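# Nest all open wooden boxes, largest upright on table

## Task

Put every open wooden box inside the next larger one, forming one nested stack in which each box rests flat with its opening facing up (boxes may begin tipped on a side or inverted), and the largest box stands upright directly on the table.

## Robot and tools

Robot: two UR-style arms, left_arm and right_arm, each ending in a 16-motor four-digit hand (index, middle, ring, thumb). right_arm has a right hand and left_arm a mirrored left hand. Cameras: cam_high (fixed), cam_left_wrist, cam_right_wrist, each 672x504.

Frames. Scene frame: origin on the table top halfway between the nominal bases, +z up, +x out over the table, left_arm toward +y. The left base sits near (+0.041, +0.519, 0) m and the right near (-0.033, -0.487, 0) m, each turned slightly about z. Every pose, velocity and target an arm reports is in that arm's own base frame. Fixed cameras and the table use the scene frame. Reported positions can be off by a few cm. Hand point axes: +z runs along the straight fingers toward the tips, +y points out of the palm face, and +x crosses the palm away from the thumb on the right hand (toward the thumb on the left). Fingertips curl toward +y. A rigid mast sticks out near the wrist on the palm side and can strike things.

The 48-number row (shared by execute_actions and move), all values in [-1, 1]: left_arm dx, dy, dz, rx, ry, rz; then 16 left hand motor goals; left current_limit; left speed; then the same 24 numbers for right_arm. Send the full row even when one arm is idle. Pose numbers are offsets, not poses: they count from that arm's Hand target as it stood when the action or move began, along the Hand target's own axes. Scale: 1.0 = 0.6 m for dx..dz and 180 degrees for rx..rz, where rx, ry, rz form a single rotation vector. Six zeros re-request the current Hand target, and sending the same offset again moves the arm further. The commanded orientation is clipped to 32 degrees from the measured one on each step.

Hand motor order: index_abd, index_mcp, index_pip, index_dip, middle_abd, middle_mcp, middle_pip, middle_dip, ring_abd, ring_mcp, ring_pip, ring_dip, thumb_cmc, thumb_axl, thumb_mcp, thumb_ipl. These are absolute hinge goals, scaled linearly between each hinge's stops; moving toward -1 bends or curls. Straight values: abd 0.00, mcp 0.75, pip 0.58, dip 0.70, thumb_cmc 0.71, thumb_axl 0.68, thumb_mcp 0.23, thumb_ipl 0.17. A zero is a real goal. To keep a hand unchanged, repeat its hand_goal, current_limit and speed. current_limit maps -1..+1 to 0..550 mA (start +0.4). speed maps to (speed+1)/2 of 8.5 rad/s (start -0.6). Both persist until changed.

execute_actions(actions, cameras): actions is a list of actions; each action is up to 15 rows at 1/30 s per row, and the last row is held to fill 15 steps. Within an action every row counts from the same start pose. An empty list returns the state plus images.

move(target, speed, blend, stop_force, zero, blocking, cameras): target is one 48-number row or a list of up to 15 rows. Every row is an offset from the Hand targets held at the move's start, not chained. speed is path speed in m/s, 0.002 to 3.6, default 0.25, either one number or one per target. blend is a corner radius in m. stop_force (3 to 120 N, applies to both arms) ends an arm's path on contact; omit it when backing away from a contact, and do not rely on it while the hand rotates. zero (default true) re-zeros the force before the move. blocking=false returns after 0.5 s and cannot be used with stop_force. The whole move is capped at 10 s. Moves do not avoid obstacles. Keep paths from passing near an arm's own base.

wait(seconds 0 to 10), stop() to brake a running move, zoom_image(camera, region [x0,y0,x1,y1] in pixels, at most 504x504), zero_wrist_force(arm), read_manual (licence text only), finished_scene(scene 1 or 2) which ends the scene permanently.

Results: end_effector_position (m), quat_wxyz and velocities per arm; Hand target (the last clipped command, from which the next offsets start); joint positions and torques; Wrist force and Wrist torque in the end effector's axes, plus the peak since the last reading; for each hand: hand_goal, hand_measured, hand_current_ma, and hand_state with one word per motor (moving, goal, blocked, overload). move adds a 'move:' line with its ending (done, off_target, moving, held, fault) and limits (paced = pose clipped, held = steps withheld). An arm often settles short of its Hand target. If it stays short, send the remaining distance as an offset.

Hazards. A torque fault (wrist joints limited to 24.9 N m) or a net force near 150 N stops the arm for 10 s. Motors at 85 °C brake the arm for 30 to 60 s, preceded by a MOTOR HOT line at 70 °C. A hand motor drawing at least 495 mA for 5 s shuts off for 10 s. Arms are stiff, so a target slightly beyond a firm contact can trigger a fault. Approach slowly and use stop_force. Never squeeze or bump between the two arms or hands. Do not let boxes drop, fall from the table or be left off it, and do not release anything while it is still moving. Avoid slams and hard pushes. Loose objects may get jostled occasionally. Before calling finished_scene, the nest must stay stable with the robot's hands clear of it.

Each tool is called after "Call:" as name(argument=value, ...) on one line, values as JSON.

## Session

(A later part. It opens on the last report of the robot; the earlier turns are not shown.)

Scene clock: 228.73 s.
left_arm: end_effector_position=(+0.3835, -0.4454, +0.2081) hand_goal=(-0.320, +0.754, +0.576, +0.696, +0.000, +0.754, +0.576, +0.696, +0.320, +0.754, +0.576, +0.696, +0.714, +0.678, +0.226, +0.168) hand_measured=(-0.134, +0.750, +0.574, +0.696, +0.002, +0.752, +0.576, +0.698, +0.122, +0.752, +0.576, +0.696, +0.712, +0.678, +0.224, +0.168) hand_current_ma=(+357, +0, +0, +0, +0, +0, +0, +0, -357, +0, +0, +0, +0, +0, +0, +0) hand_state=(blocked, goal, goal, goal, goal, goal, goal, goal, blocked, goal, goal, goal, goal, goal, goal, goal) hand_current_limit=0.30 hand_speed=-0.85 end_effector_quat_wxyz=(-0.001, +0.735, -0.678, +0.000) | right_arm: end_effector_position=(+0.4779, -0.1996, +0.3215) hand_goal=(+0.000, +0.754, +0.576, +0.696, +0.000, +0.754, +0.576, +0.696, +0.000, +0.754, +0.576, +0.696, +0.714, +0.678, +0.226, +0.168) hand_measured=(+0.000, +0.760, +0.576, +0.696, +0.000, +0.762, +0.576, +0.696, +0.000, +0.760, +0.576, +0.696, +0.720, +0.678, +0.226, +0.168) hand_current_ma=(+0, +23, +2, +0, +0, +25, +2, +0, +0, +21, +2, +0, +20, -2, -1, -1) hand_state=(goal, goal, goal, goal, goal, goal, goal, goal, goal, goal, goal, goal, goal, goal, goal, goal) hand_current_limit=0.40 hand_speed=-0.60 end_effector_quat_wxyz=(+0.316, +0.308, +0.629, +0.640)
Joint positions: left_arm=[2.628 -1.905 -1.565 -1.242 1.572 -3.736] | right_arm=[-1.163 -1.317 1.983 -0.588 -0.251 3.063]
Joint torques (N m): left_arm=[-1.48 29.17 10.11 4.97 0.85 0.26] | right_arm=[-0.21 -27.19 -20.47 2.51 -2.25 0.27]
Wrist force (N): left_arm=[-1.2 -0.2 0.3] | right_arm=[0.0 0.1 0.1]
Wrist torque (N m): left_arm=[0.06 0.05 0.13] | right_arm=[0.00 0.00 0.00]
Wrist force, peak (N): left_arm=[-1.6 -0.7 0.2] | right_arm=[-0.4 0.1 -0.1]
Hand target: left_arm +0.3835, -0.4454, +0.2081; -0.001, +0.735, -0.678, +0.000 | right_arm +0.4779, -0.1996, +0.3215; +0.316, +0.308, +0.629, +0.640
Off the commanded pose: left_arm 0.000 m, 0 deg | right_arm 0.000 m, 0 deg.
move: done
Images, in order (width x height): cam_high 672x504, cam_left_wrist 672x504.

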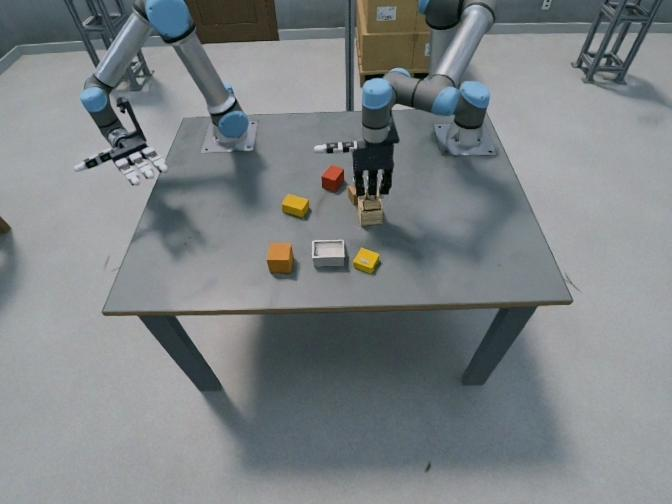

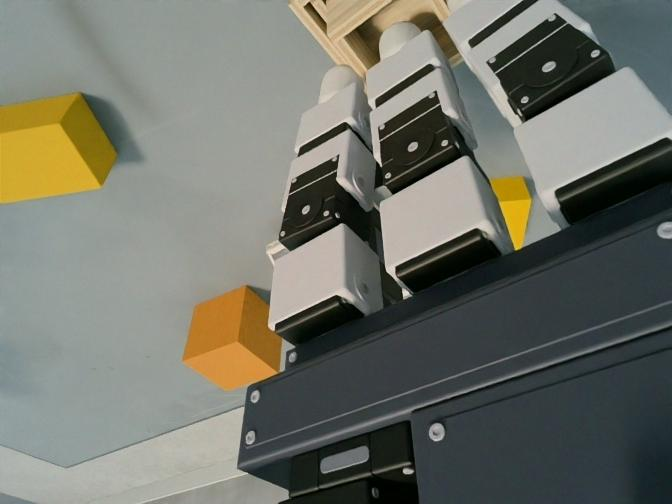

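Call:
move(target=[0,-0.0017,0.0125,0,0,0, -0.32,0.754,0.576,0.696,0,0.754,0.576,0.696,0.32,0.754,0.576,0.696,0.714,0.678,0.226,0.168,0.3,-0.85, 0,0,0,0,0,0, 0,0.754,0.576,0.696,0,0.754,0.576,0.696,0,0.754,0.576,0.696,0.714,0.678,0.226,0.168,0.4,-0.6], speed=0.02, stop_force=3, cameras=["cam_high","cam_left_wrist"])

Call:
zoom_image(camera="cam_left_wrist", region=[260, 0, 400, 100])

Call:
zoom_image(camera="cam_high", region=[355, 190, 390, 230])

Scene clock: 234.33 s.
left_arm: end_effector_position=(+0.3845, -0.4453, +0.2006) hand_goal=(-0.320, +0.754, +0.576, +0.696, +0.000, +0.754, +0.576, +0.696, +0.320, +0.754, +0.576, +0.696, +0.714, +0.678, +0.226, +0.168) hand_measured=(-0.134, +0.750, +0.574, +0.696, +0.002, +0.752, +0.576, +0.698, +0.122, +0.752, +0.576, +0.696, +0.712, +0.678, +0.224, +0.168) hand_current_ma=(+357, +0, +0, +0, +0, +0, +0, +0, -357, +0, +0, +0, +0, +0, +0, +0) hand_state=(blocked, goal, goal, goal, goal, goal, goal, goal, blocked, goal, goal, goal, goal, goal, goal, goal) hand_current_limit=0.30 hand_speed=-0.85 end_effector_quat_wxyz=(-0.001, +0.735, -0.678, +0.000) | right_arm: end_effector_position=(+0.4779, -0.1996, +0.3215) hand_goal=(+0.000, +0.754, +0.576, +0.696, +0.000, +0.754, +0.576, +0.696, +0.000, +0.754, +0.576, +0.696, +0.714, +0.678, +0.226, +0.168) hand_measured=(+0.000, +0.760, +0.576, +0.696, +0.000, +0.762, +0.576, +0.696, +0.000, +0.760, +0.576, +0.696, +0.720, +0.678, +0.226, +0.168) hand_current_ma=(+0, +23, +2, +0, +0, +25, +2, +0, +0, +21, +2, +0, +20, -2, -1, -1) hand_state=(goal, goal, goal, goal, goal, goal, goal, goal, goal, goal, goal, goal, goal, goal, goal, goal) hand_current_limit=0.40 hand_speed=-0.60 end_effector_quat_wxyz=(+0.316, +0.308, +0.629, +0.640)
Joint positions: left_arm=[2.629 -1.912 -1.575 -1.225 1.572 -3.735] | right_arm=[-1.163 -1.317 1.983 -0.588 -0.251 3.063]
Joint torques (N m): left_arm=[7.47 28.72 10 4.99 -1.39 1.38] | right_arm=[-0.6 -26.89 -21.04 2.55 -2.24 0.14]
Wrist force (N): left_arm=[-1.4 -0.6 0.6] | right_arm=[-0.2 0.1 0.2]
Wrist torque (N m): left_arm=[0.00 0.09 0.01] | right_arm=[0.00 0.03 -0.02]
Wrist force, peak (N): left_arm=[-1.6 -0.8 0.6] | right_arm=[-0.3 0.3 -0.4]
Hand target: left_arm +0.3845, -0.4453, +0.2006; -0.001, +0.735, -0.678, +0.000 | right_arm +0.4779, -0.1996, +0.3215; +0.316, +0.308, +0.629, +0.640
Off the commanded pose: left_arm 0.000 m, 0 deg | right_arm 0.000 m, 0 deg.
move: done
Images, in order (width x height): cam_high 672x504, cam_left_wrist 672x504.

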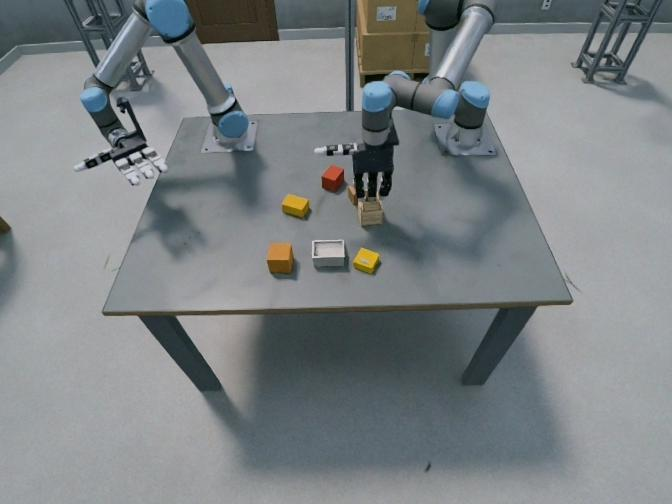

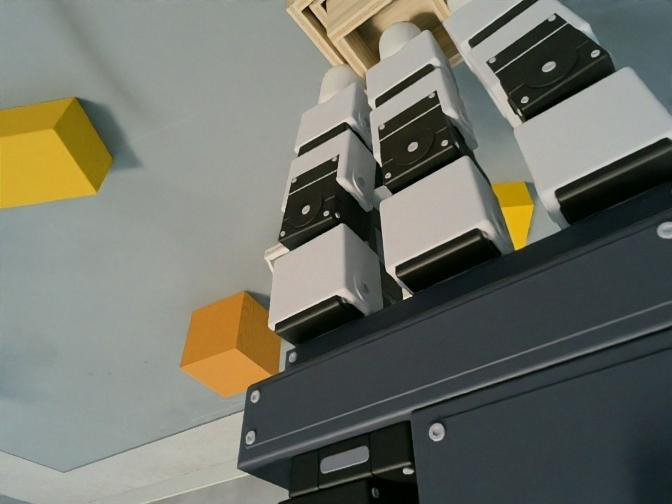

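Scaled by 3.600.

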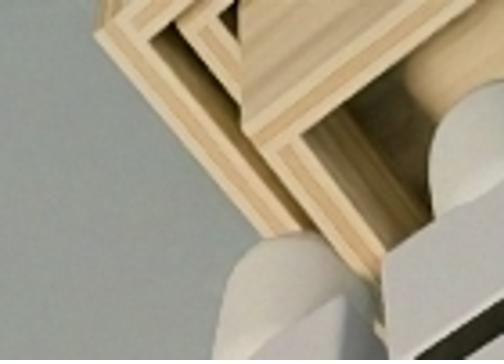

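Scaled by 12.600.

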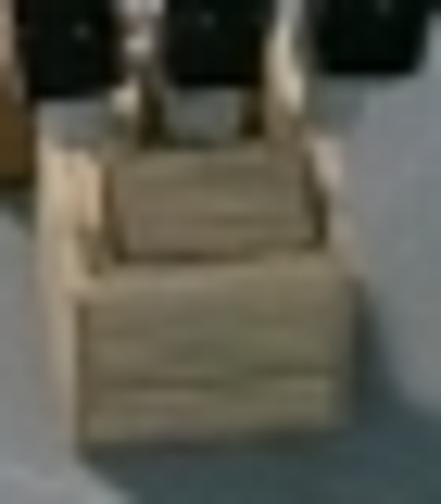

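Call:
move(target=[0,0,0.0125,0,0,0, -0.32,0.754,0.576,0.696,0,0.754,0.576,0.696,0.32,0.754,0.576,0.696,0.714,0.678,0.226,0.168,0.3,-0.85, 0,0,0,0,0,0, 0,0.754,0.576,0.696,0,0.754,0.576,0.696,0,0.754,0.576,0.696,0.714,0.678,0.226,0.168,0.4,-0.6], speed=0.02, stop_force=3, cameras=["cam_high","cam_left_wrist"])

Call:
zoom_image(camera="cam_left_wrist", region=[260, 0, 400, 100])

Call:
zoom_image(camera="cam_high", region=[355, 190, 390, 230])

Scene clock: 236.43 s.
left_arm: end_effector_position=(+0.3845, -0.4453, +0.1931) hand_goal=(-0.320, +0.754, +0.576, +0.696, +0.000, +0.754, +0.576, +0.696, +0.320, +0.754, +0.576, +0.696, +0.714, +0.678, +0.226, +0.168) hand_measured=(-0.134, +0.750, +0.574, +0.696, +0.002, +0.752, +0.576, +0.698, +0.122, +0.752, +0.576, +0.696, +0.712, +0.678, +0.224, +0.168) hand_current_ma=(+358, +0, +0, +0, +0, +0, +0, +0, -357, +0, +0, +0, +0, +0, +0, +0) hand_state=(blocked, goal, goal, goal, goal, goal, goal, goal, blocked, goal, goal, goal, goal, goal, goal, goal) hand_current_limit=0.30 hand_speed=-0.85 end_effector_quat_wxyz=(-0.001, +0.735, -0.678, +0.000) | right_arm: end_effector_position=(+0.4779, -0.1996, +0.3215) hand_goal=(+0.000, +0.754, +0.576, +0.696, +0.000, +0.754, +0.576, +0.696, +0.000, +0.754, +0.576, +0.696, +0.714, +0.678, +0.226, +0.168) hand_measured=(+0.000, +0.760, +0.576, +0.696, +0.000, +0.762, +0.576, +0.696, +0.000, +0.760, +0.576, +0.696, +0.720, +0.678, +0.226, +0.168) hand_current_ma=(+0, +23, +2, +0, +0, +25, +2, +0, +0, +21, +2, +0, +20, -2, -1, -1) hand_state=(goal, goal, goal, goal, goal, goal, goal, goal, goal, goal, goal, goal, goal, goal, goal, goal) hand_current_limit=0.40 hand_speed=-0.60 end_effector_quat_wxyz=(+0.316, +0.308, +0.629, +0.640)
Joint positions: left_arm=[2.629 -1.918 -1.586 -1.207 1.572 -3.735] | right_arm=[-1.163 -1.317 1.983 -0.588 -0.251 3.063]
Joint torques (N m): left_arm=[7.4 28.47 9.81 4.99 -1.3 1.41] | right_arm=[-0.04 -26.42 -20.4 2.51 -2.14 0.21]
Wrist force (N): left_arm=[-1.0 -0.7 0.3] | right_arm=[0.1 0.0 0.1]
Wrist torque (N m): left_arm=[-0.01 0.02 0.05] | right_arm=[0.00 -0.01 0.01]
Wrist force, peak (N): left_arm=[-1.6 -0.5 0.4] | right_arm=[-0.6 0.1 -0.2]
Hand target: left_arm +0.3845, -0.4453, +0.1931; -0.001, +0.735, -0.678, +0.000 | right_arm +0.4779, -0.1996, +0.3215; +0.316, +0.308, +0.629, +0.640
Off the commanded pose: left_arm 0.000 m, 0 deg | right_arm 0.000 m, 0 deg.
move: done
Images, in order (width x height): cam_high 672x504, cam_left_wrist 672x504.

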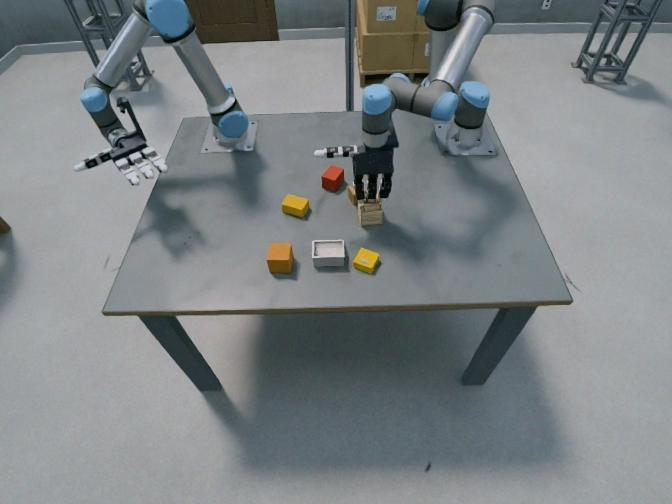

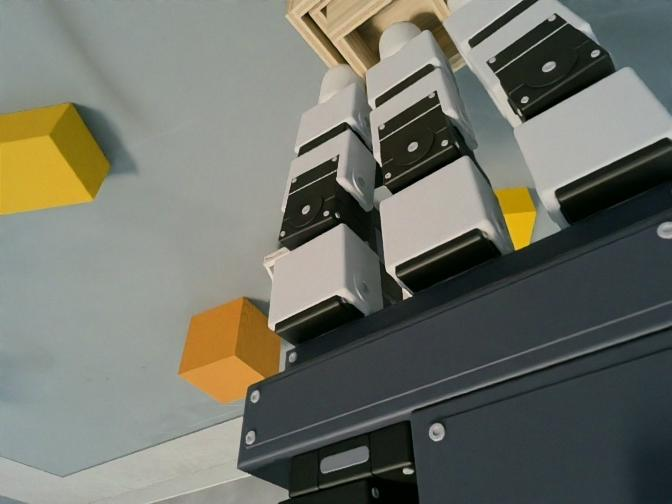

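Scaled by 3.600.

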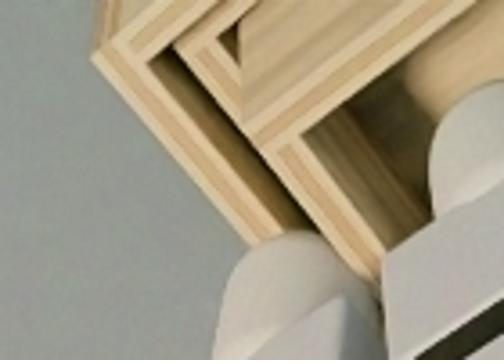

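Scaled by 12.600.

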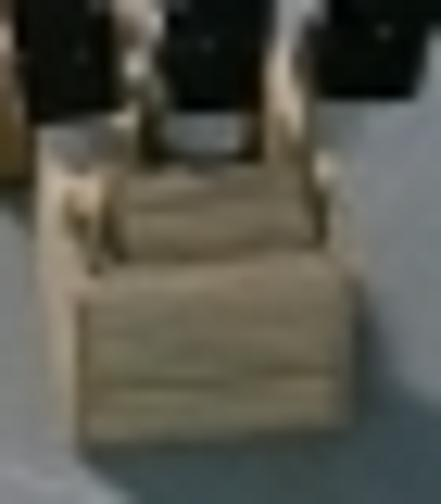

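Call:
move(target=[0,0,0.0125,0,0,0, -0.32,0.754,0.576,0.696,0,0.754,0.576,0.696,0.32,0.754,0.576,0.696,0.714,0.678,0.226,0.168,0.3,-0.85, 0,0,0,0,0,0, 0,0.754,0.576,0.696,0,0.754,0.576,0.696,0,0.754,0.576,0.696,0.714,0.678,0.226,0.168,0.4,-0.6], speed=0.02, stop_force=3, cameras=["cam_high","cam_left_wrist"])

Call:
zoom_image(camera="cam_left_wrist", region=[260, 0, 400, 100])

Call:
zoom_image(camera="cam_high", region=[355, 190, 390, 230])

Scene clock: 238.53 s.
left_arm: end_effector_position=(+0.3845, -0.4453, +0.1856) hand_goal=(-0.320, +0.754, +0.576, +0.696, +0.000, +0.754, +0.576, +0.696, +0.320, +0.754, +0.576, +0.696, +0.714, +0.678, +0.226, +0.168) hand_measured=(-0.134, +0.750, +0.574, +0.696, +0.002, +0.752, +0.576, +0.698, +0.122, +0.752, +0.576, +0.696, +0.712, +0.678, +0.224, +0.168) hand_current_ma=(+357, +0, +0, +0, +0, +0, +0, +0, -357, +0, +0, +0, +0, +0, +0, +0) hand_state=(blocked, goal, goal, goal, goal, goal, goal, goal, blocked, goal, goal, goal, goal, goal, goal, goal) hand_current_limit=0.30 hand_speed=-0.85 end_effector_quat_wxyz=(-0.001, +0.735, -0.678, +0.000) | right_arm: end_effector_position=(+0.4779, -0.1996, +0.3215) hand_goal=(+0.000, +0.754, +0.576, +0.696, +0.000, +0.754, +0.576, +0.696, +0.000, +0.754, +0.576, +0.696, +0.714, +0.678, +0.226, +0.168) hand_measured=(+0.000, +0.760, +0.576, +0.696, +0.000, +0.762, +0.576, +0.696, +0.000, +0.760, +0.576, +0.696, +0.720, +0.678, +0.226, +0.168) hand_current_ma=(+0, +23, +2, +0, +0, +25, +2, +0, +0, +21, +2, +0, +20, -2, -1, -1) hand_state=(goal, goal, goal, goal, goal, goal, goal, goal, goal, goal, goal, goal, goal, goal, goal, goal) hand_current_limit=0.40 hand_speed=-0.60 end_effector_quat_wxyz=(+0.316, +0.308, +0.629, +0.640)
Joint positions: left_arm=[2.629 -1.925 -1.598 -1.189 1.572 -3.735] | right_arm=[-1.163 -1.317 1.983 -0.588 -0.251 3.063]
Joint torques (N m): left_arm=[6.86 29.23 9.82 4.95 -1.04 1.46] | right_arm=[-0.42 -26.44 -20.93 2.61 -2.17 0.23]
Wrist force (N): left_arm=[-0.9 -0.7 0.6] | right_arm=[-0.1 -0.1 -0.1]
Wrist torque (N m): left_arm=[-0.04 0.00 0.06] | right_arm=[-0.01 0.01 -0.01]
Wrist force, peak (N): left_arm=[-1.8 -0.7 0.5] | right_arm=[-0.6 0.1 -0.2]
Hand target: left_arm +0.3845, -0.4453, +0.1856; -0.001, +0.735, -0.678, +0.000 | right_arm +0.4779, -0.1996, +0.3215; +0.316, +0.308, +0.629, +0.640
Off the commanded pose: left_arm 0.000 m, 0 deg | right_arm 0.000 m, 0 deg.
move: done
Images, in order (width x height): cam_high 672x504, cam_left_wrist 672x504.

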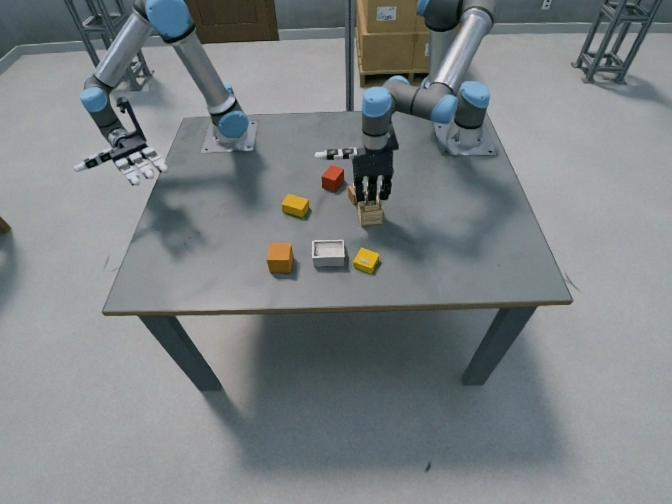

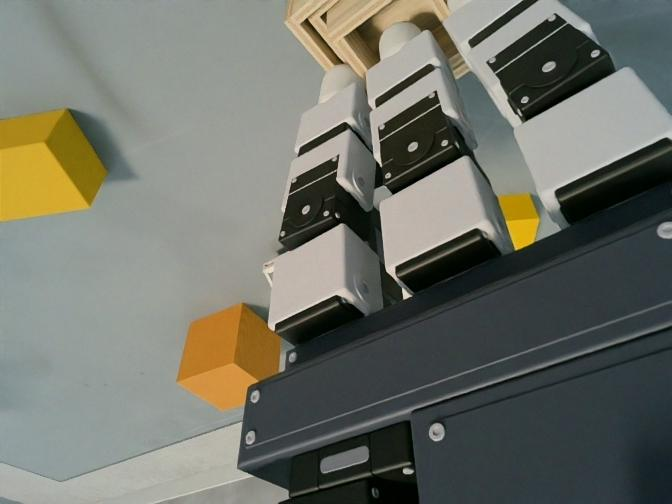

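Scaled by 3.600.

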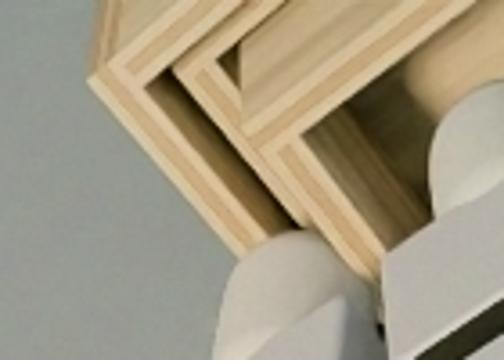

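Scaled by 12.600.

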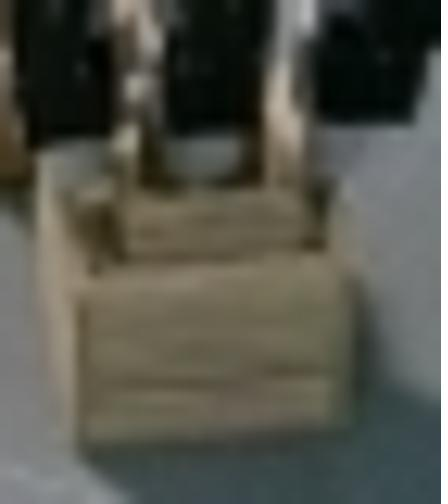

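Call:
move(target=[[0,0.005,0,0,0,0, -0.32,0.754,0.576,0.696,0,0.754,0.576,0.696,0.32,0.754,0.576,0.696,0.714,0.678,0.226,0.168,0.3,-0.85, 0,0,0,0,0,0, 0,0.754,0.576,0.696,0,0.754,0.576,0.696,0,0.754,0.576,0.696,0.714,0.678,0.226,0.168,0.4,-0.6],[0,0.005,0,0,0,0, -0.32,0.754,0.576,0.696,0,0.65,0.576,0.696,0.32,0.754,0.576,0.696,0.714,0.678,0.226,0.168,0.3,-0.85, 0,0,0,0,0,0, 0,0.754,0.576,0.696,0,0.754,0.576,0.696,0,0.754,0.576,0.696,0.714,0.678,0.226,0.168,0.4,-0.6]], speed=0.02, cameras=["cam_high","cam_left_wrist"])

Call:
zoom_image(camera="cam_left_wrist", region=[260, 0, 460, 130])

Call:
zoom_image(camera="cam_high", region=[350, 180, 395, 230])

Scene clock: 242.57 s.
left_arm: end_effector_position=(+0.3815, -0.4456, +0.1856) hand_goal=(-0.320, +0.754, +0.576, +0.696, +0.000, +0.650, +0.576, +0.696, +0.320, +0.754, +0.576, +0.696, +0.714, +0.678, +0.226, +0.168) hand_measured=(-0.134, +0.752, +0.576, +0.696, +0.002, +0.680, +0.582, +0.698, +0.122, +0.750, +0.576, +0.696, +0.712, +0.678, +0.224, +0.168) hand_current_ma=(+357, +0, +0, +0, +0, +19, +1, +0, -357, +0, +0, +0, +0, +0, +0, +0) hand_state=(blocked, goal, goal, goal, goal, blocked, goal, goal, blocked, goal, goal, goal, goal, goal, goal, goal) hand_current_limit=0.30 hand_speed=-0.85 end_effector_quat_wxyz=(-0.001, +0.735, -0.678, +0.000) | right_arm: end_effector_position=(+0.4779, -0.1996, +0.3215) hand_goal=(+0.000, +0.754, +0.576, +0.696, +0.000, +0.754, +0.576, +0.696, +0.000, +0.754, +0.576, +0.696, +0.714, +0.678, +0.226, +0.168) hand_measured=(+0.000, +0.760, +0.576, +0.696, +0.000, +0.762, +0.576, +0.696, +0.000, +0.760, +0.576, +0.696, +0.720, +0.678, +0.226, +0.168) hand_current_ma=(+0, +23, +2, +0, +0, +25, +2, +0, +0, +21, +2, +0, +20, -2, -1, -1) hand_state=(goal, goal, goal, goal, goal, goal, goal, goal, goal, goal, goal, goal, goal, goal, goal, goal) hand_current_limit=0.40 hand_speed=-0.60 end_effector_quat_wxyz=(+0.316, +0.308, +0.629, +0.640)
Joint positions: left_arm=[2.626 -1.92 -1.604 -1.187 1.572 -3.738] | right_arm=[-1.163 -1.317 1.983 -0.588 -0.251 3.063]
Joint torques (N m): left_arm=[-9.3 54.06 9.55 4.75 -0.85 -1.38] | right_arm=[-0.18 -27.22 -20.74 2.5 -2.16 0.11]
Wrist force (N): left_arm=[-1.2 -0.9 0.7] | right_arm=[-0.3 0.2 0.0]
Wrist torque (N m): left_arm=[0.02 0.03 0.13] | right_arm=[0.01 0.04 -0.02]
Wrist force, peak (N): left_arm=[-1.8 -0.5 0.8] | right_arm=[-0.4 0.4 -0.1]
Hand target: left_arm +0.3815, -0.4456, +0.1856; -0.001, +0.735, -0.678, +0.000 | right_arm +0.4779, -0.1996, +0.3215; +0.316, +0.308, +0.629, +0.640
Off the commanded pose: left_arm 0.000 m, 0 deg | right_arm 0.000 m, 0 deg.
move: done
Images, in order (width x height): cam_high 672x504, cam_left_wrist 672x504.

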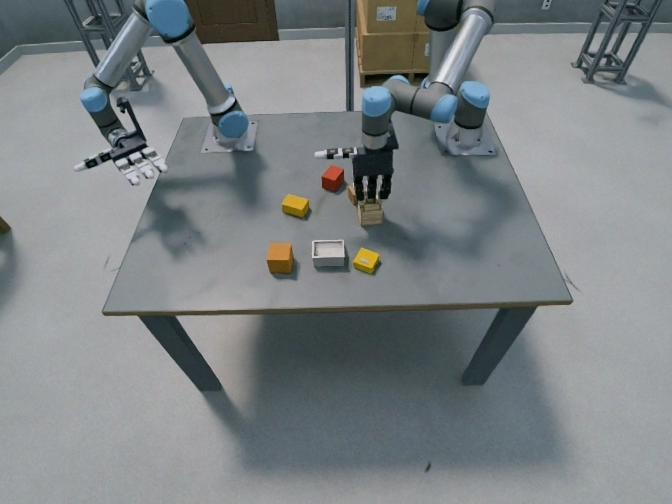

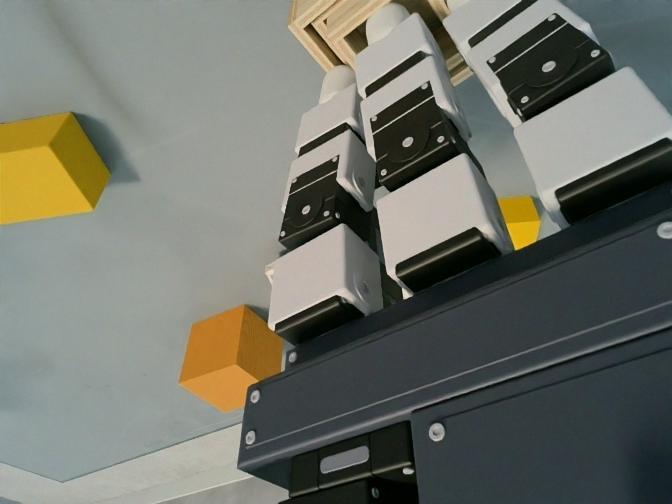

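Scaled by 2.520.

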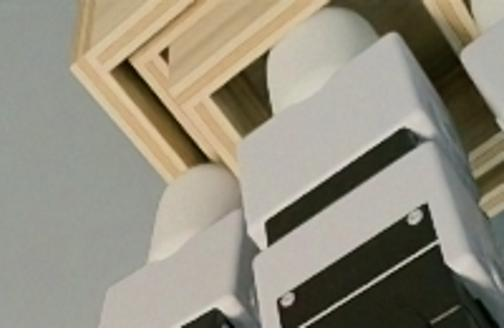

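Scaled by 10.080.

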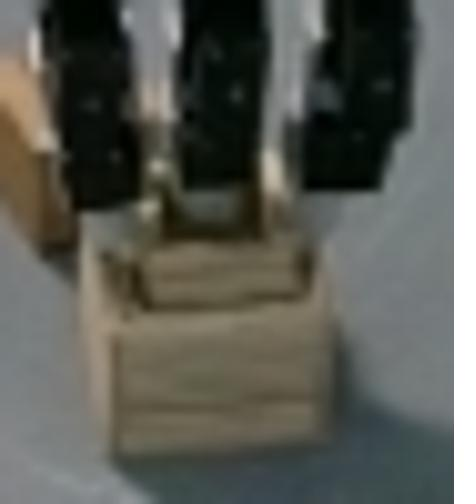

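Call:
move(target=[[0,0,0,0,0,0, -0.32,0.754,0.576,0.696,0,0.58,0.576,0.696,0.32,0.754,0.576,0.696,0.714,0.678,0.226,0.168,0.3,-0.85, 0,0,0,0,0,0, 0,0.754,0.576,0.696,0,0.754,0.576,0.696,0,0.754,0.576,0.696,0.714,0.678,0.226,0.168,0.4,-0.6]], speed=0.02)

Call:
move(target=[[0,0,0,0,0,0, 0.2,0.754,0.576,0.696,0,0.58,0.576,0.696,-0.2,0.754,0.576,0.696,0.714,0.678,0.226,0.168,0.3,-0.85, 0,0,0,0,0,0, 0,0.754,0.576,0.696,0,0.754,0.576,0.696,0,0.754,0.576,0.696,0.714,0.678,0.226,0.168,0.4,-0.6]], speed=0.02, cameras=["cam_high","cam_left_wrist"])

Call:
zoom_image(camera="cam_left_wrist", region=[260, 0, 460, 130])

Call:
zoom_image(camera="cam_high", region=[350, 180, 395, 230])

Scene clock: 244.30 s.
left_arm: end_effector_position=(+0.3815, -0.4456, +0.1856) hand_goal=(-0.320, +0.754, +0.576, +0.696, +0.000, +0.580, +0.576, +0.696, +0.320, +0.754, +0.576, +0.696, +0.714, +0.678, +0.226, +0.168) hand_measured=(-0.134, +0.742, +0.572, +0.694, +0.002, +0.654, +0.594, +0.704, +0.122, +0.742, +0.570, +0.694, +0.712, +0.678, +0.224, +0.168) hand_current_ma=(+358, -3, -1, +0, +0, +104, +6, +1, -357, -3, -1, +0, +0, +0, +0, +0) hand_state=(blocked, goal, goal, goal, goal, blocked, goal, goal, blocked, goal, goal, goal, goal, goal, goal, goal) hand_current_limit=0.30 hand_speed=-0.85 end_effector_quat_wxyz=(-0.001, +0.735, -0.678, +0.000) | right_arm: end_effector_position=(+0.4779, -0.1996, +0.3215) hand_goal=(+0.000, +0.754, +0.576, +0.696, +0.000, +0.754, +0.576, +0.696, +0.000, +0.754, +0.576, +0.696, +0.714, +0.678, +0.226, +0.168) hand_measured=(+0.000, +0.760, +0.576, +0.696, +0.000, +0.762, +0.576, +0.696, +0.000, +0.760, +0.576, +0.696, +0.720, +0.678, +0.226, +0.168) hand_current_ma=(+0, +23, +2, +0, +0, +25, +2, +0, +0, +21, +2, +0, +20, -2, -1, -1) hand_state=(goal, goal, goal, goal, goal, goal, goal, goal, goal, goal, goal, goal, goal, goal, goal, goal) hand_current_limit=0.40 hand_speed=-0.60 end_effector_quat_wxyz=(+0.316, +0.308, +0.629, +0.640)
Joint positions: left_arm=[2.626 -1.92 -1.604 -1.187 1.572 -3.738] | right_arm=[-1.163 -1.317 1.983 -0.588 -0.251 3.063]
Joint torques (N m): left_arm=[-9.82 54.96 9.18 4.39 -0.58 -1.41] | right_arm=[-0.96 -26.74 -20.92 2.38 -2.16 0.32]
Wrist force (N): left_arm=[-1.4 -1.1 0.7] | right_arm=[0.0 0.3 -0.1]
Wrist torque (N m): left_arm=[0.02 0.08 0.13] | right_arm=[0.04 0.00 0.00]
Wrist force, peak (N): left_arm=[-1.6 -1.2 0.8] | right_arm=[0.0 0.5 0.1]
Hand target: left_arm +0.3815, -0.4456, +0.1856; -0.001, +0.735, -0.678, +0.000 | right_arm +0.4779, -0.1996, +0.3215; +0.316, +0.308, +0.629, +0.640
Off the commanded pose: left_arm 0.000 m, 0 deg | right_arm 0.000 m, 0 deg.
move: done

Scene clock: 245.40 s.
left_arm: end_effector_position=(+0.3815, -0.4456, +0.1856) hand_goal=(+0.200, +0.754, +0.576, +0.696, +0.000, +0.580, +0.576, +0.696, -0.200, +0.754, +0.576, +0.696, +0.714, +0.678, +0.226, +0.168) hand_measured=(+0.196, +0.748, +0.572, +0.694, +0.002, +0.602, +0.588, +0.702, -0.196, +0.750, +0.572, +0.694, +0.712, +0.678, +0.224, +0.168) hand_current_ma=(+0, -1, +0, +0, +0, +9, +3, +1, +0, -1, +0, +0, +0, +0, +0, +0) hand_state=(goal, goal, goal, goal, goal, blocked, goal, goal, goal, goal, goal, goal, goal, goal, goal, goal) hand_current_limit=0.30 hand_speed=-0.85 end_effector_quat_wxyz=(-0.001, +0.735, -0.678, +0.000) | right_arm: end_effector_position=(+0.4779, -0.1996, +0.3215) hand_goal=(+0.000, +0.754, +0.576, +0.696, +0.000, +0.754, +0.576, +0.696, +0.000, +0.754, +0.576, +0.696, +0.714, +0.678, +0.226, +0.168) hand_measured=(+0.000, +0.760, +0.576, +0.696, +0.000, +0.762, +0.576, +0.696, +0.000, +0.760, +0.576, +0.696, +0.720, +0.678, +0.226, +0.168) hand_current_ma=(+0, +23, +2, +0, +0, +25, +2, +0, +0, +21, +2, +0, +20, -2, -1, -1) hand_state=(goal, goal, goal, goal, goal, goal, goal, goal, goal, goal, goal, goal, goal, goal, goal, goal) hand_current_limit=0.40 hand_speed=-0.60 end_effector_quat_wxyz=(+0.316, +0.308, +0.629, +0.640)
Joint positions: left_arm=[2.626 -1.92 -1.604 -1.187 1.572 -3.738] | right_arm=[-1.163 -1.317 1.983 -0.588 -0.251 3.063]
Joint torques (N m): left_arm=[-10.21 53.38 9.42 4.04 -0.29 -1.26] | right_arm=[-0.37 -27.11 -21.56 2.51 -2.36 0.09]
Wrist force (N): left_arm=[-1.2 -1.2 0.5] | right_arm=[-0.1 -0.1 0.1]
Wrist torque (N m): left_arm=[0.01 0.05 0.15] | right_arm=[-0.02 0.02 -0.01]
Wrist force, peak (N): left_arm=[-1.5 -1.3 0.3] | right_arm=[-0.6 0.0 0.0]
Hand target: left_arm +0.3815, -0.4456, +0.1856; -0.001, +0.735, -0.678, +0.000 | right_arm +0.4779, -0.1996, +0.3215; +0.316, +0.308, +0.629, +0.640
Off the commanded pose: left_arm 0.000 m, 0 deg | right_arm 0.000 m, 0 deg.
move: done
Images, in order (width x height): cam_high 672x504, cam_left_wrist 672x504.

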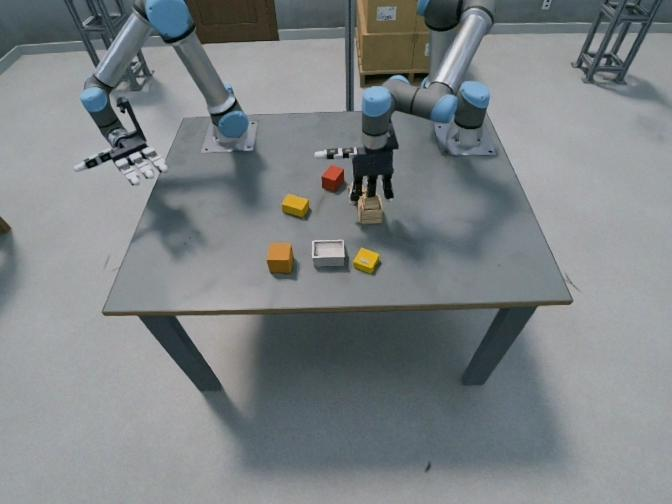

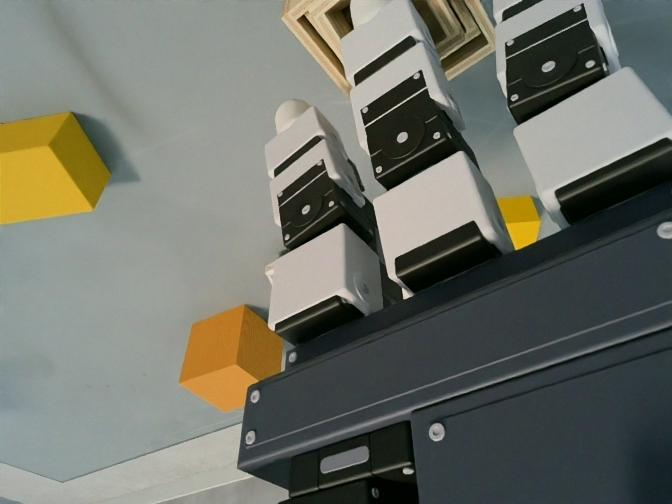

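Scaled by 2.520.

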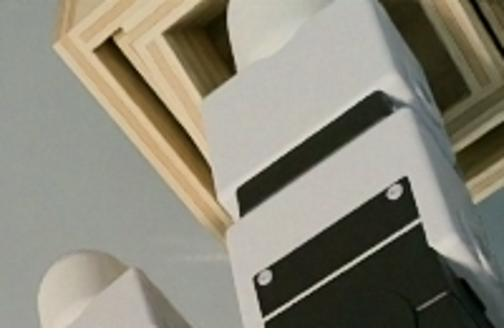

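Scaled by 10.080.

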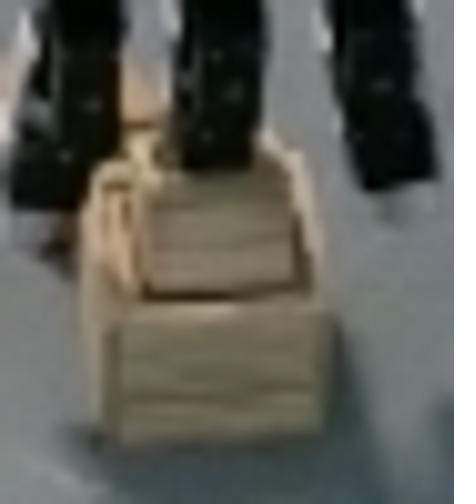

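Call:
move(target=[0,0,0.025,0,0,0, 0.2,0.754,0.576,0.696,0,0.62,0.576,0.696,-0.2,0.754,0.576,0.696,0.714,0.678,0.226,0.168,0.3,-0.85, 0,0,0,0,0,0, 0,0.754,0.576,0.696,0,0.754,0.576,0.696,0,0.754,0.576,0.696,0.714,0.678,0.226,0.168,0.4,-0.6], speed=0.03, stop_force=3, cameras=["cam_high","cam_left_wrist"])

Call:
zoom_image(camera="cam_left_wrist", region=[260, 0, 520, 150])

Call:
zoom_image(camera="cam_high", region=[350, 180, 395, 230])

Scene clock: 255.30 s.
left_arm: end_effector_position=(+0.3815, -0.4456, +0.1706) hand_goal=(+0.200, +0.754, +0.576, +0.696, +0.000, +0.620, +0.576, +0.696, -0.200, +0.754, +0.576, +0.696, +0.714, +0.678, +0.226, +0.168) hand_measured=(+0.196, +0.748, +0.574, +0.694, +0.002, +0.624, +0.578, +0.698, -0.196, +0.750, +0.572, +0.694, +0.712, +0.678, +0.224, +0.168) hand_current_ma=(+0, -1, +0, +0, +0, +0, +0, +0, +0, +0, +0, +0, +0, +0, +0, +0) hand_state=(goal, goal, goal, goal, goal, goal, goal, goal, goal, goal, goal, goal, goal, goal, goal, goal) hand_current_limit=0.30 hand_speed=-0.85 end_effector_quat_wxyz=(-0.001, +0.735, -0.678, +0.000) | right_arm: end_effector_position=(+0.4779, -0.1996, +0.3215) hand_goal=(+0.000, +0.754, +0.576, +0.696, +0.000, +0.754, +0.576, +0.696, +0.000, +0.754, +0.576, +0.696, +0.714, +0.678, +0.226, +0.168) hand_measured=(+0.000, +0.760, +0.576, +0.696, +0.000, +0.762, +0.576, +0.696, +0.000, +0.760, +0.576, +0.696, +0.720, +0.678, +0.226, +0.168) hand_current_ma=(+0, +23, +2, +0, +0, +25, +2, +0, +0, +21, +2, +0, +20, -2, -1, -1) hand_state=(goal, goal, goal, goal, goal, goal, goal, goal, goal, goal, goal, goal, goal, goal, goal, goal) hand_current_limit=0.40 hand_speed=-0.60 end_effector_quat_wxyz=(+0.316, +0.308, +0.629, +0.640)
Joint positions: left_arm=[2.626 -1.934 -1.626 -1.151 1.572 -3.738] | right_arm=[-1.163 -1.317 1.983 -0.588 -0.251 3.063]
Joint torques (N m): left_arm=[-1.35 28.25 9.66 4.94 1.03 0.61] | right_arm=[-0.49 -27.09 -21.26 2.55 -2.23 0.29]
Wrist force (N): left_arm=[-1.0 -0.7 0.4] | right_arm=[-0.4 0.4 0.2]
Wrist torque (N m): left_arm=[0.01 0.03 0.15] | right_arm=[0.03 0.05 -0.02]
Wrist force, peak (N): left_arm=[-1.1 -1.7 -0.8] | right_arm=[-0.3 0.5 -0.2]
Hand target: left_arm +0.3815, -0.4456, +0.1706; -0.001, +0.735, -0.678, +0.000 | right_arm +0.4779, -0.1996, +0.3215; +0.316, +0.308, +0.629, +0.640
Off the commanded pose: left_arm 0.000 m, 0 deg | right_arm 0.000 m, 0 deg.
move: done
Images, in order (width x height): cam_high 672x504, cam_left_wrist 672x504.

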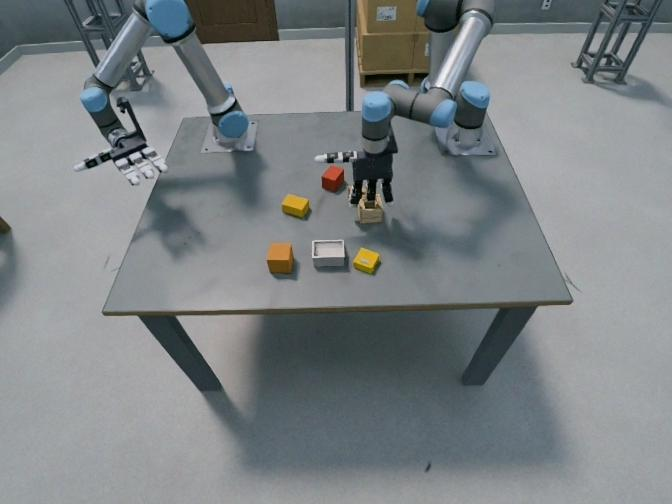

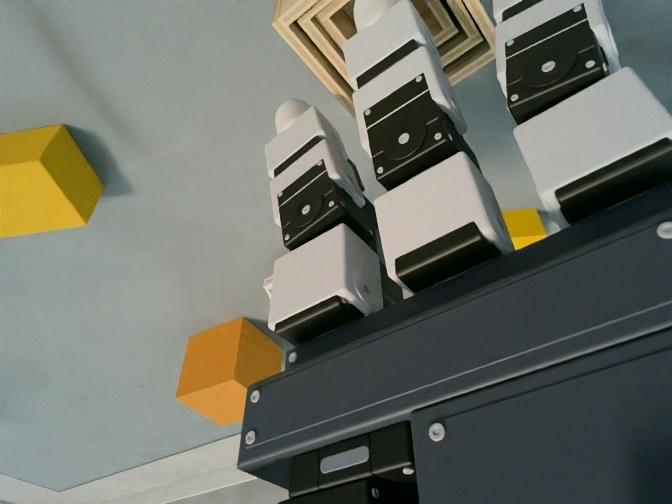

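Scaled by 1.938.

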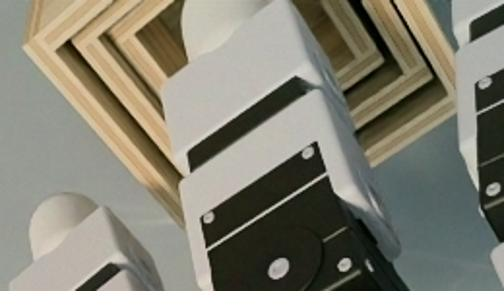

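Scaled by 10.080.

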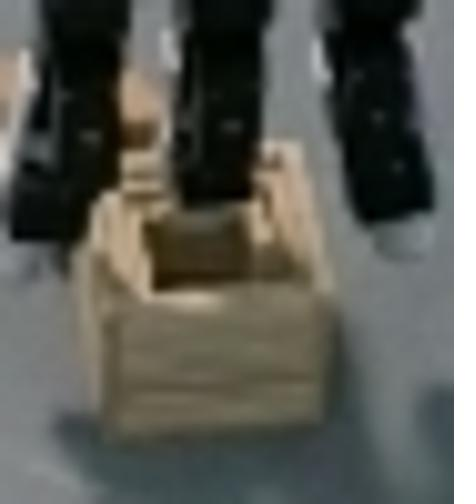

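Call:
move(target=[[0,0,0,0,0,0, 0.2,0.754,0.576,0.696,0,0.67,0.576,0.696,-0.2,0.754,0.576,0.696,0.714,0.678,0.226,0.168,0.3,-0.85, 0,0,0,0,0,0, 0,0.754,0.576,0.696,0,0.754,0.576,0.696,0,0.754,0.576,0.696,0.714,0.678,0.226,0.168,0.4,-0.6],[0,0,-0.2,0,0,0, 0.2,0.754,0.576,0.696,0,0.67,0.576,0.696,-0.2,0.754,0.576,0.696,0.714,0.678,0.226,0.168,0.3,-0.85, 0,0,0,0,0,0, 0,0.754,0.576,0.696,0,0.754,0.576,0.696,0,0.754,0.576,0.696,0.714,0.678,0.226,0.168,0.4,-0.6],[-0.12,0.12,-0.25,0,0,0, 0.2,0.754,0.576,0.696,0,0.67,0.576,0.696,-0.2,0.754,0.576,0.696,0.714,0.678,0.226,0.168,0.3,-0.85, 0,0,0,0,0,0, 0,0.754,0.576,0.696,0,0.754,0.576,0.696,0,0.754,0.576,0.696,0.714,0.678,0.226,0.168,0.4,-0.6]], speed=[0.05, 0.08, 0.15], cameras=["cam_high","cam_left_wrist"])

Call:
zoom_image(camera="cam_high", region=[345, 175, 400, 235])

Call:
zoom_image(camera="cam_left_wrist", region=[200, 0, 480, 200])

Scene clock: 259.97 s.
left_arm: end_effector_position=(+0.3038, -0.3797, +0.3205) hand_goal=(+0.200, +0.754, +0.576, +0.696, +0.000, +0.670, +0.576, +0.696, -0.200, +0.754, +0.576, +0.696, +0.714, +0.678, +0.226, +0.168) hand_measured=(+0.196, +0.750, +0.574, +0.694, +0.002, +0.668, +0.578, +0.698, -0.196, +0.750, +0.574, +0.694, +0.712, +0.678, +0.224, +0.168) hand_current_ma=(+0, +0, +0, +0, +0, +0, +0, +0, +0, +0, +0, +0, +0, +0, +0, +0) hand_state=(goal, goal, goal, goal, goal, goal, goal, goal, goal, goal, goal, goal, goal, goal, goal, goal) hand_current_limit=0.30 hand_speed=-0.85 end_effector_quat_wxyz=(-0.001, +0.735, -0.678, +0.000) | right_arm: end_effector_position=(+0.4779, -0.1996, +0.3215) hand_goal=(+0.000, +0.754, +0.576, +0.696, +0.000, +0.754, +0.576, +0.696, +0.000, +0.754, +0.576, +0.696, +0.714, +0.678, +0.226, +0.168) hand_measured=(+0.000, +0.760, +0.576, +0.696, +0.000, +0.762, +0.576, +0.696, +0.000, +0.760, +0.576, +0.696, +0.720, +0.678, +0.226, +0.168) hand_current_ma=(+0, +23, +2, +0, +0, +25, +2, +0, +0, +21, +2, +0, +20, -2, -1, -1) hand_state=(goal, goal, goal, goal, goal, goal, goal, goal, goal, goal, goal, goal, goal, goal, goal, goal) hand_current_limit=0.40 hand_speed=-0.60 end_effector_quat_wxyz=(+0.316, +0.308, +0.629, +0.640)
Joint positions: left_arm=[2.664 -1.604 -1.632 -1.475 1.572 -3.701] | right_arm=[-1.163 -1.317 1.983 -0.588 -0.251 3.063]
Joint torques (N m): left_arm=[7.31 40.5 10.56 0.55 -1.54 1.31] | right_arm=[-0.54 -26.81 -21.42 2.6 -2.14 0.17]
Wrist force (N): left_arm=[-1.4 -0.3 0.2] | right_arm=[0.1 0.3 0.0]
Wrist torque (N m): left_arm=[0.08 0.08 -0.11] | right_arm=[0.04 0.00 0.01]
Wrist force, peak (N): left_arm=[-2.0 0.4 0.3] | right_arm=[-0.6 -0.1 -0.1]
Hand target: left_arm +0.3038, -0.3797, +0.3205; -0.001, +0.735, -0.678, +0.000 | right_arm +0.4779, -0.1996, +0.3215; +0.316, +0.308, +0.629, +0.640
Off the commanded pose: left_arm 0.000 m, 0 deg | right_arm 0.000 m, 0 deg.
move: done
Images, in order (width x height): cam_high 672x504, cam_left_wrist 672x504.

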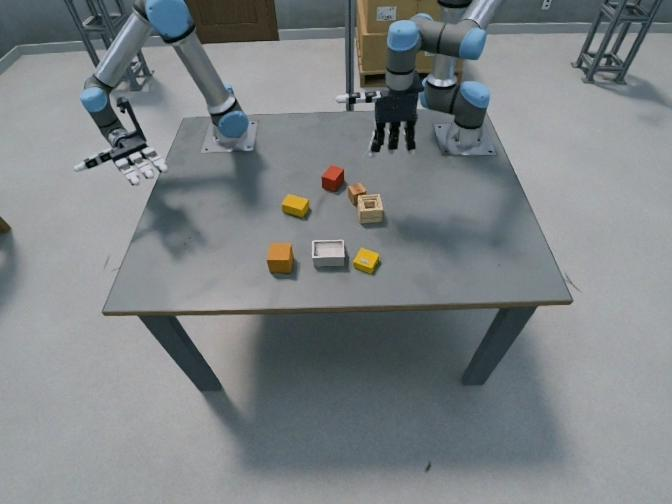

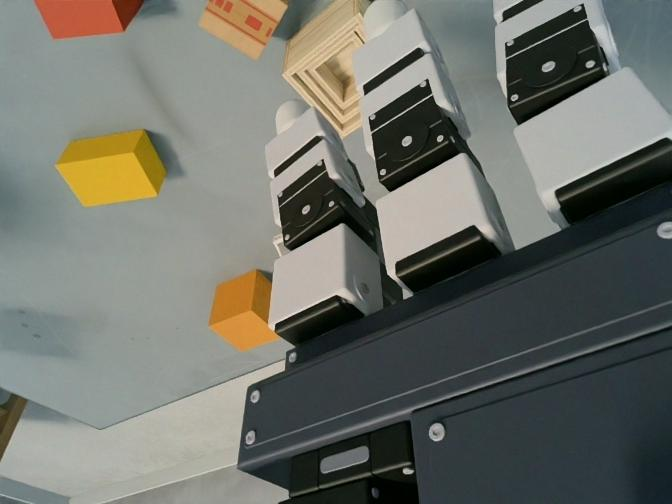

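Scaled by 8.400.

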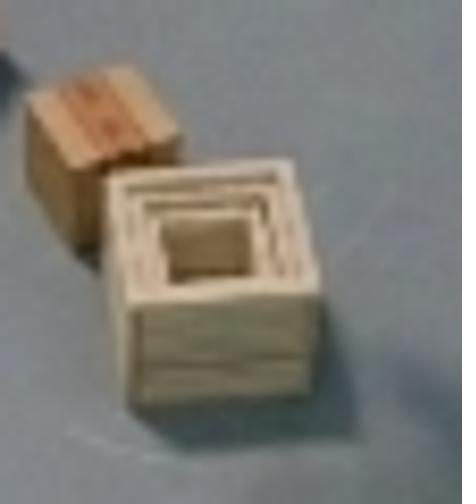

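Scaled by 1.800.

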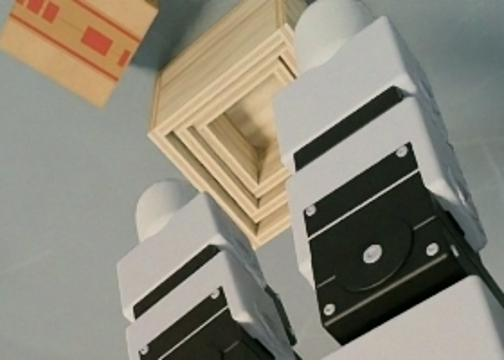

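Call:
move(target=[-0.191,-0.077,0,0,0,0, 0,0.754,0.576,0.696,0,0.754,0.576,0.696,0,0.754,0.576,0.696,0.714,0.678,0.226,0.168,0.0,-0.6, 0,0,0,0,0,0, 0,0.754,0.576,0.696,0,0.754,0.576,0.696,0,0.754,0.576,0.696,0.714,0.678,0.226,0.168,0.4,-0.6], speed=0.25, cameras=["cam_left_wrist"])

Call:
zoom_image(camera="cam_left_wrist", region=[100, 20, 300, 200])

Scene clock: 262.10 s.
left_arm: end_effector_position=(+0.3405, -0.2618, +0.3206) hand_goal=(+0.000, +0.754, +0.576, +0.696, +0.000, +0.754, +0.576, +0.696, +0.000, +0.754, +0.576, +0.696, +0.714, +0.678, +0.226, +0.168) hand_measured=(+0.002, +0.750, +0.574, +0.694, +0.002, +0.750, +0.578, +0.698, -0.002, +0.750, +0.574, +0.694, +0.712, +0.678, +0.224, +0.168) hand_current_ma=(+0, +0, +0, +0, +0, +0, +0, +0, +0, +0, +0, +0, +0, +0, +0, +0) hand_state=(goal, goal, goal, goal, goal, goal, goal, goal, goal, goal, goal, goal, goal, goal, goal, goal) hand_current_limit=0.00 hand_speed=-0.60 end_effector_quat_wxyz=(-0.001, +0.735, -0.678, +0.000) | right_arm: end_effector_position=(+0.4779, -0.1996, +0.3215) hand_goal=(+0.000, +0.754, +0.576, +0.696, +0.000, +0.754, +0.576, +0.696, +0.000, +0.754, +0.576, +0.696, +0.714, +0.678, +0.226, +0.168) hand_measured=(+0.000, +0.760, +0.576, +0.696, +0.000, +0.762, +0.576, +0.696, +0.000, +0.760, +0.576, +0.696, +0.720, +0.678, +0.226, +0.168) hand_current_ma=(+0, +23, +2, +0, +0, +25, +2, +0, +0, +21, +2, +0, +20, -2, -1, -1) hand_state=(goal, goal, goal, goal, goal, goal, goal, goal, goal, goal, goal, goal, goal, goal, goal, goal) hand_current_limit=0.40 hand_speed=-0.60 end_effector_quat_wxyz=(+0.316, +0.308, +0.629, +0.640)
Joint positions: left_arm=[2.919 -1.509 -1.726 -1.477 1.571 -3.445] | right_arm=[-1.163 -1.317 1.983 -0.588 -0.251 3.063]
Joint torques (N m): left_arm=[6.32 36.21 11.26 0.39 -1.77 0.72] | right_arm=[-0.45 -26.79 -20.98 2.46 -2.17 0.04]
Wrist force (N): left_arm=[-1.3 -0.9 0.5] | right_arm=[-0.3 0.2 -0.1]
Wrist torque (N m): left_arm=[-0.04 0.11 -0.09] | right_arm=[0.03 0.04 -0.02]
Wrist force, peak (N): left_arm=[-2.7 -1.3 0.3] | right_arm=[-0.4 -0.1 -0.4]
Hand target: left_arm +0.3405, -0.2617, +0.3206; -0.001, +0.735, -0.678, +0.000 | right_arm +0.4779, -0.1996, +0.3215; +0.316, +0.308, +0.629, +0.640
Off the commanded pose: left_arm 0.000 m, 0 deg | right_arm 0.000 m, 0 deg.
move: done
Images, in order (width x height): cam_left_wrist 672x504.

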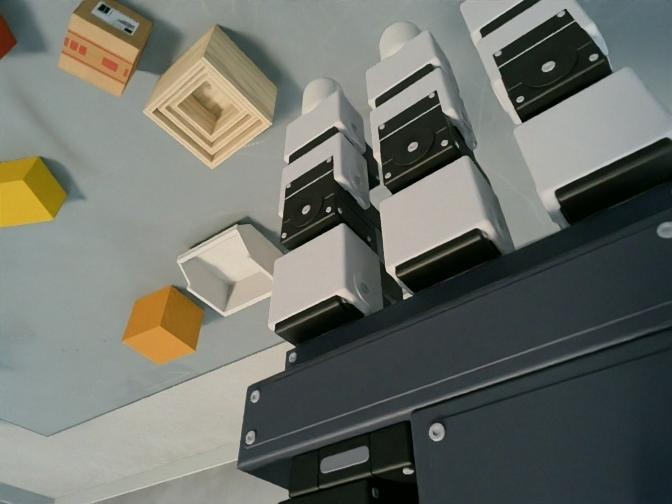

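Scaled by 2.520.

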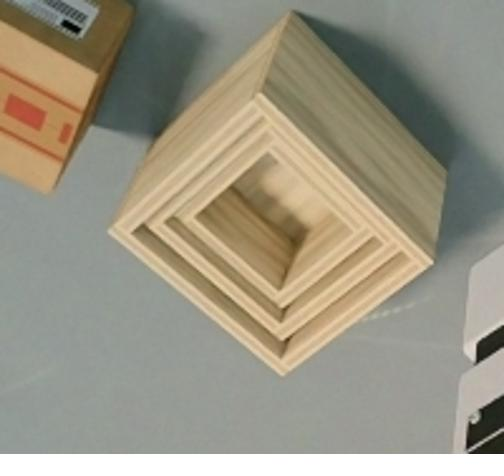

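Call:
finished_scene(scene=1)

The scene is finished: the task was done.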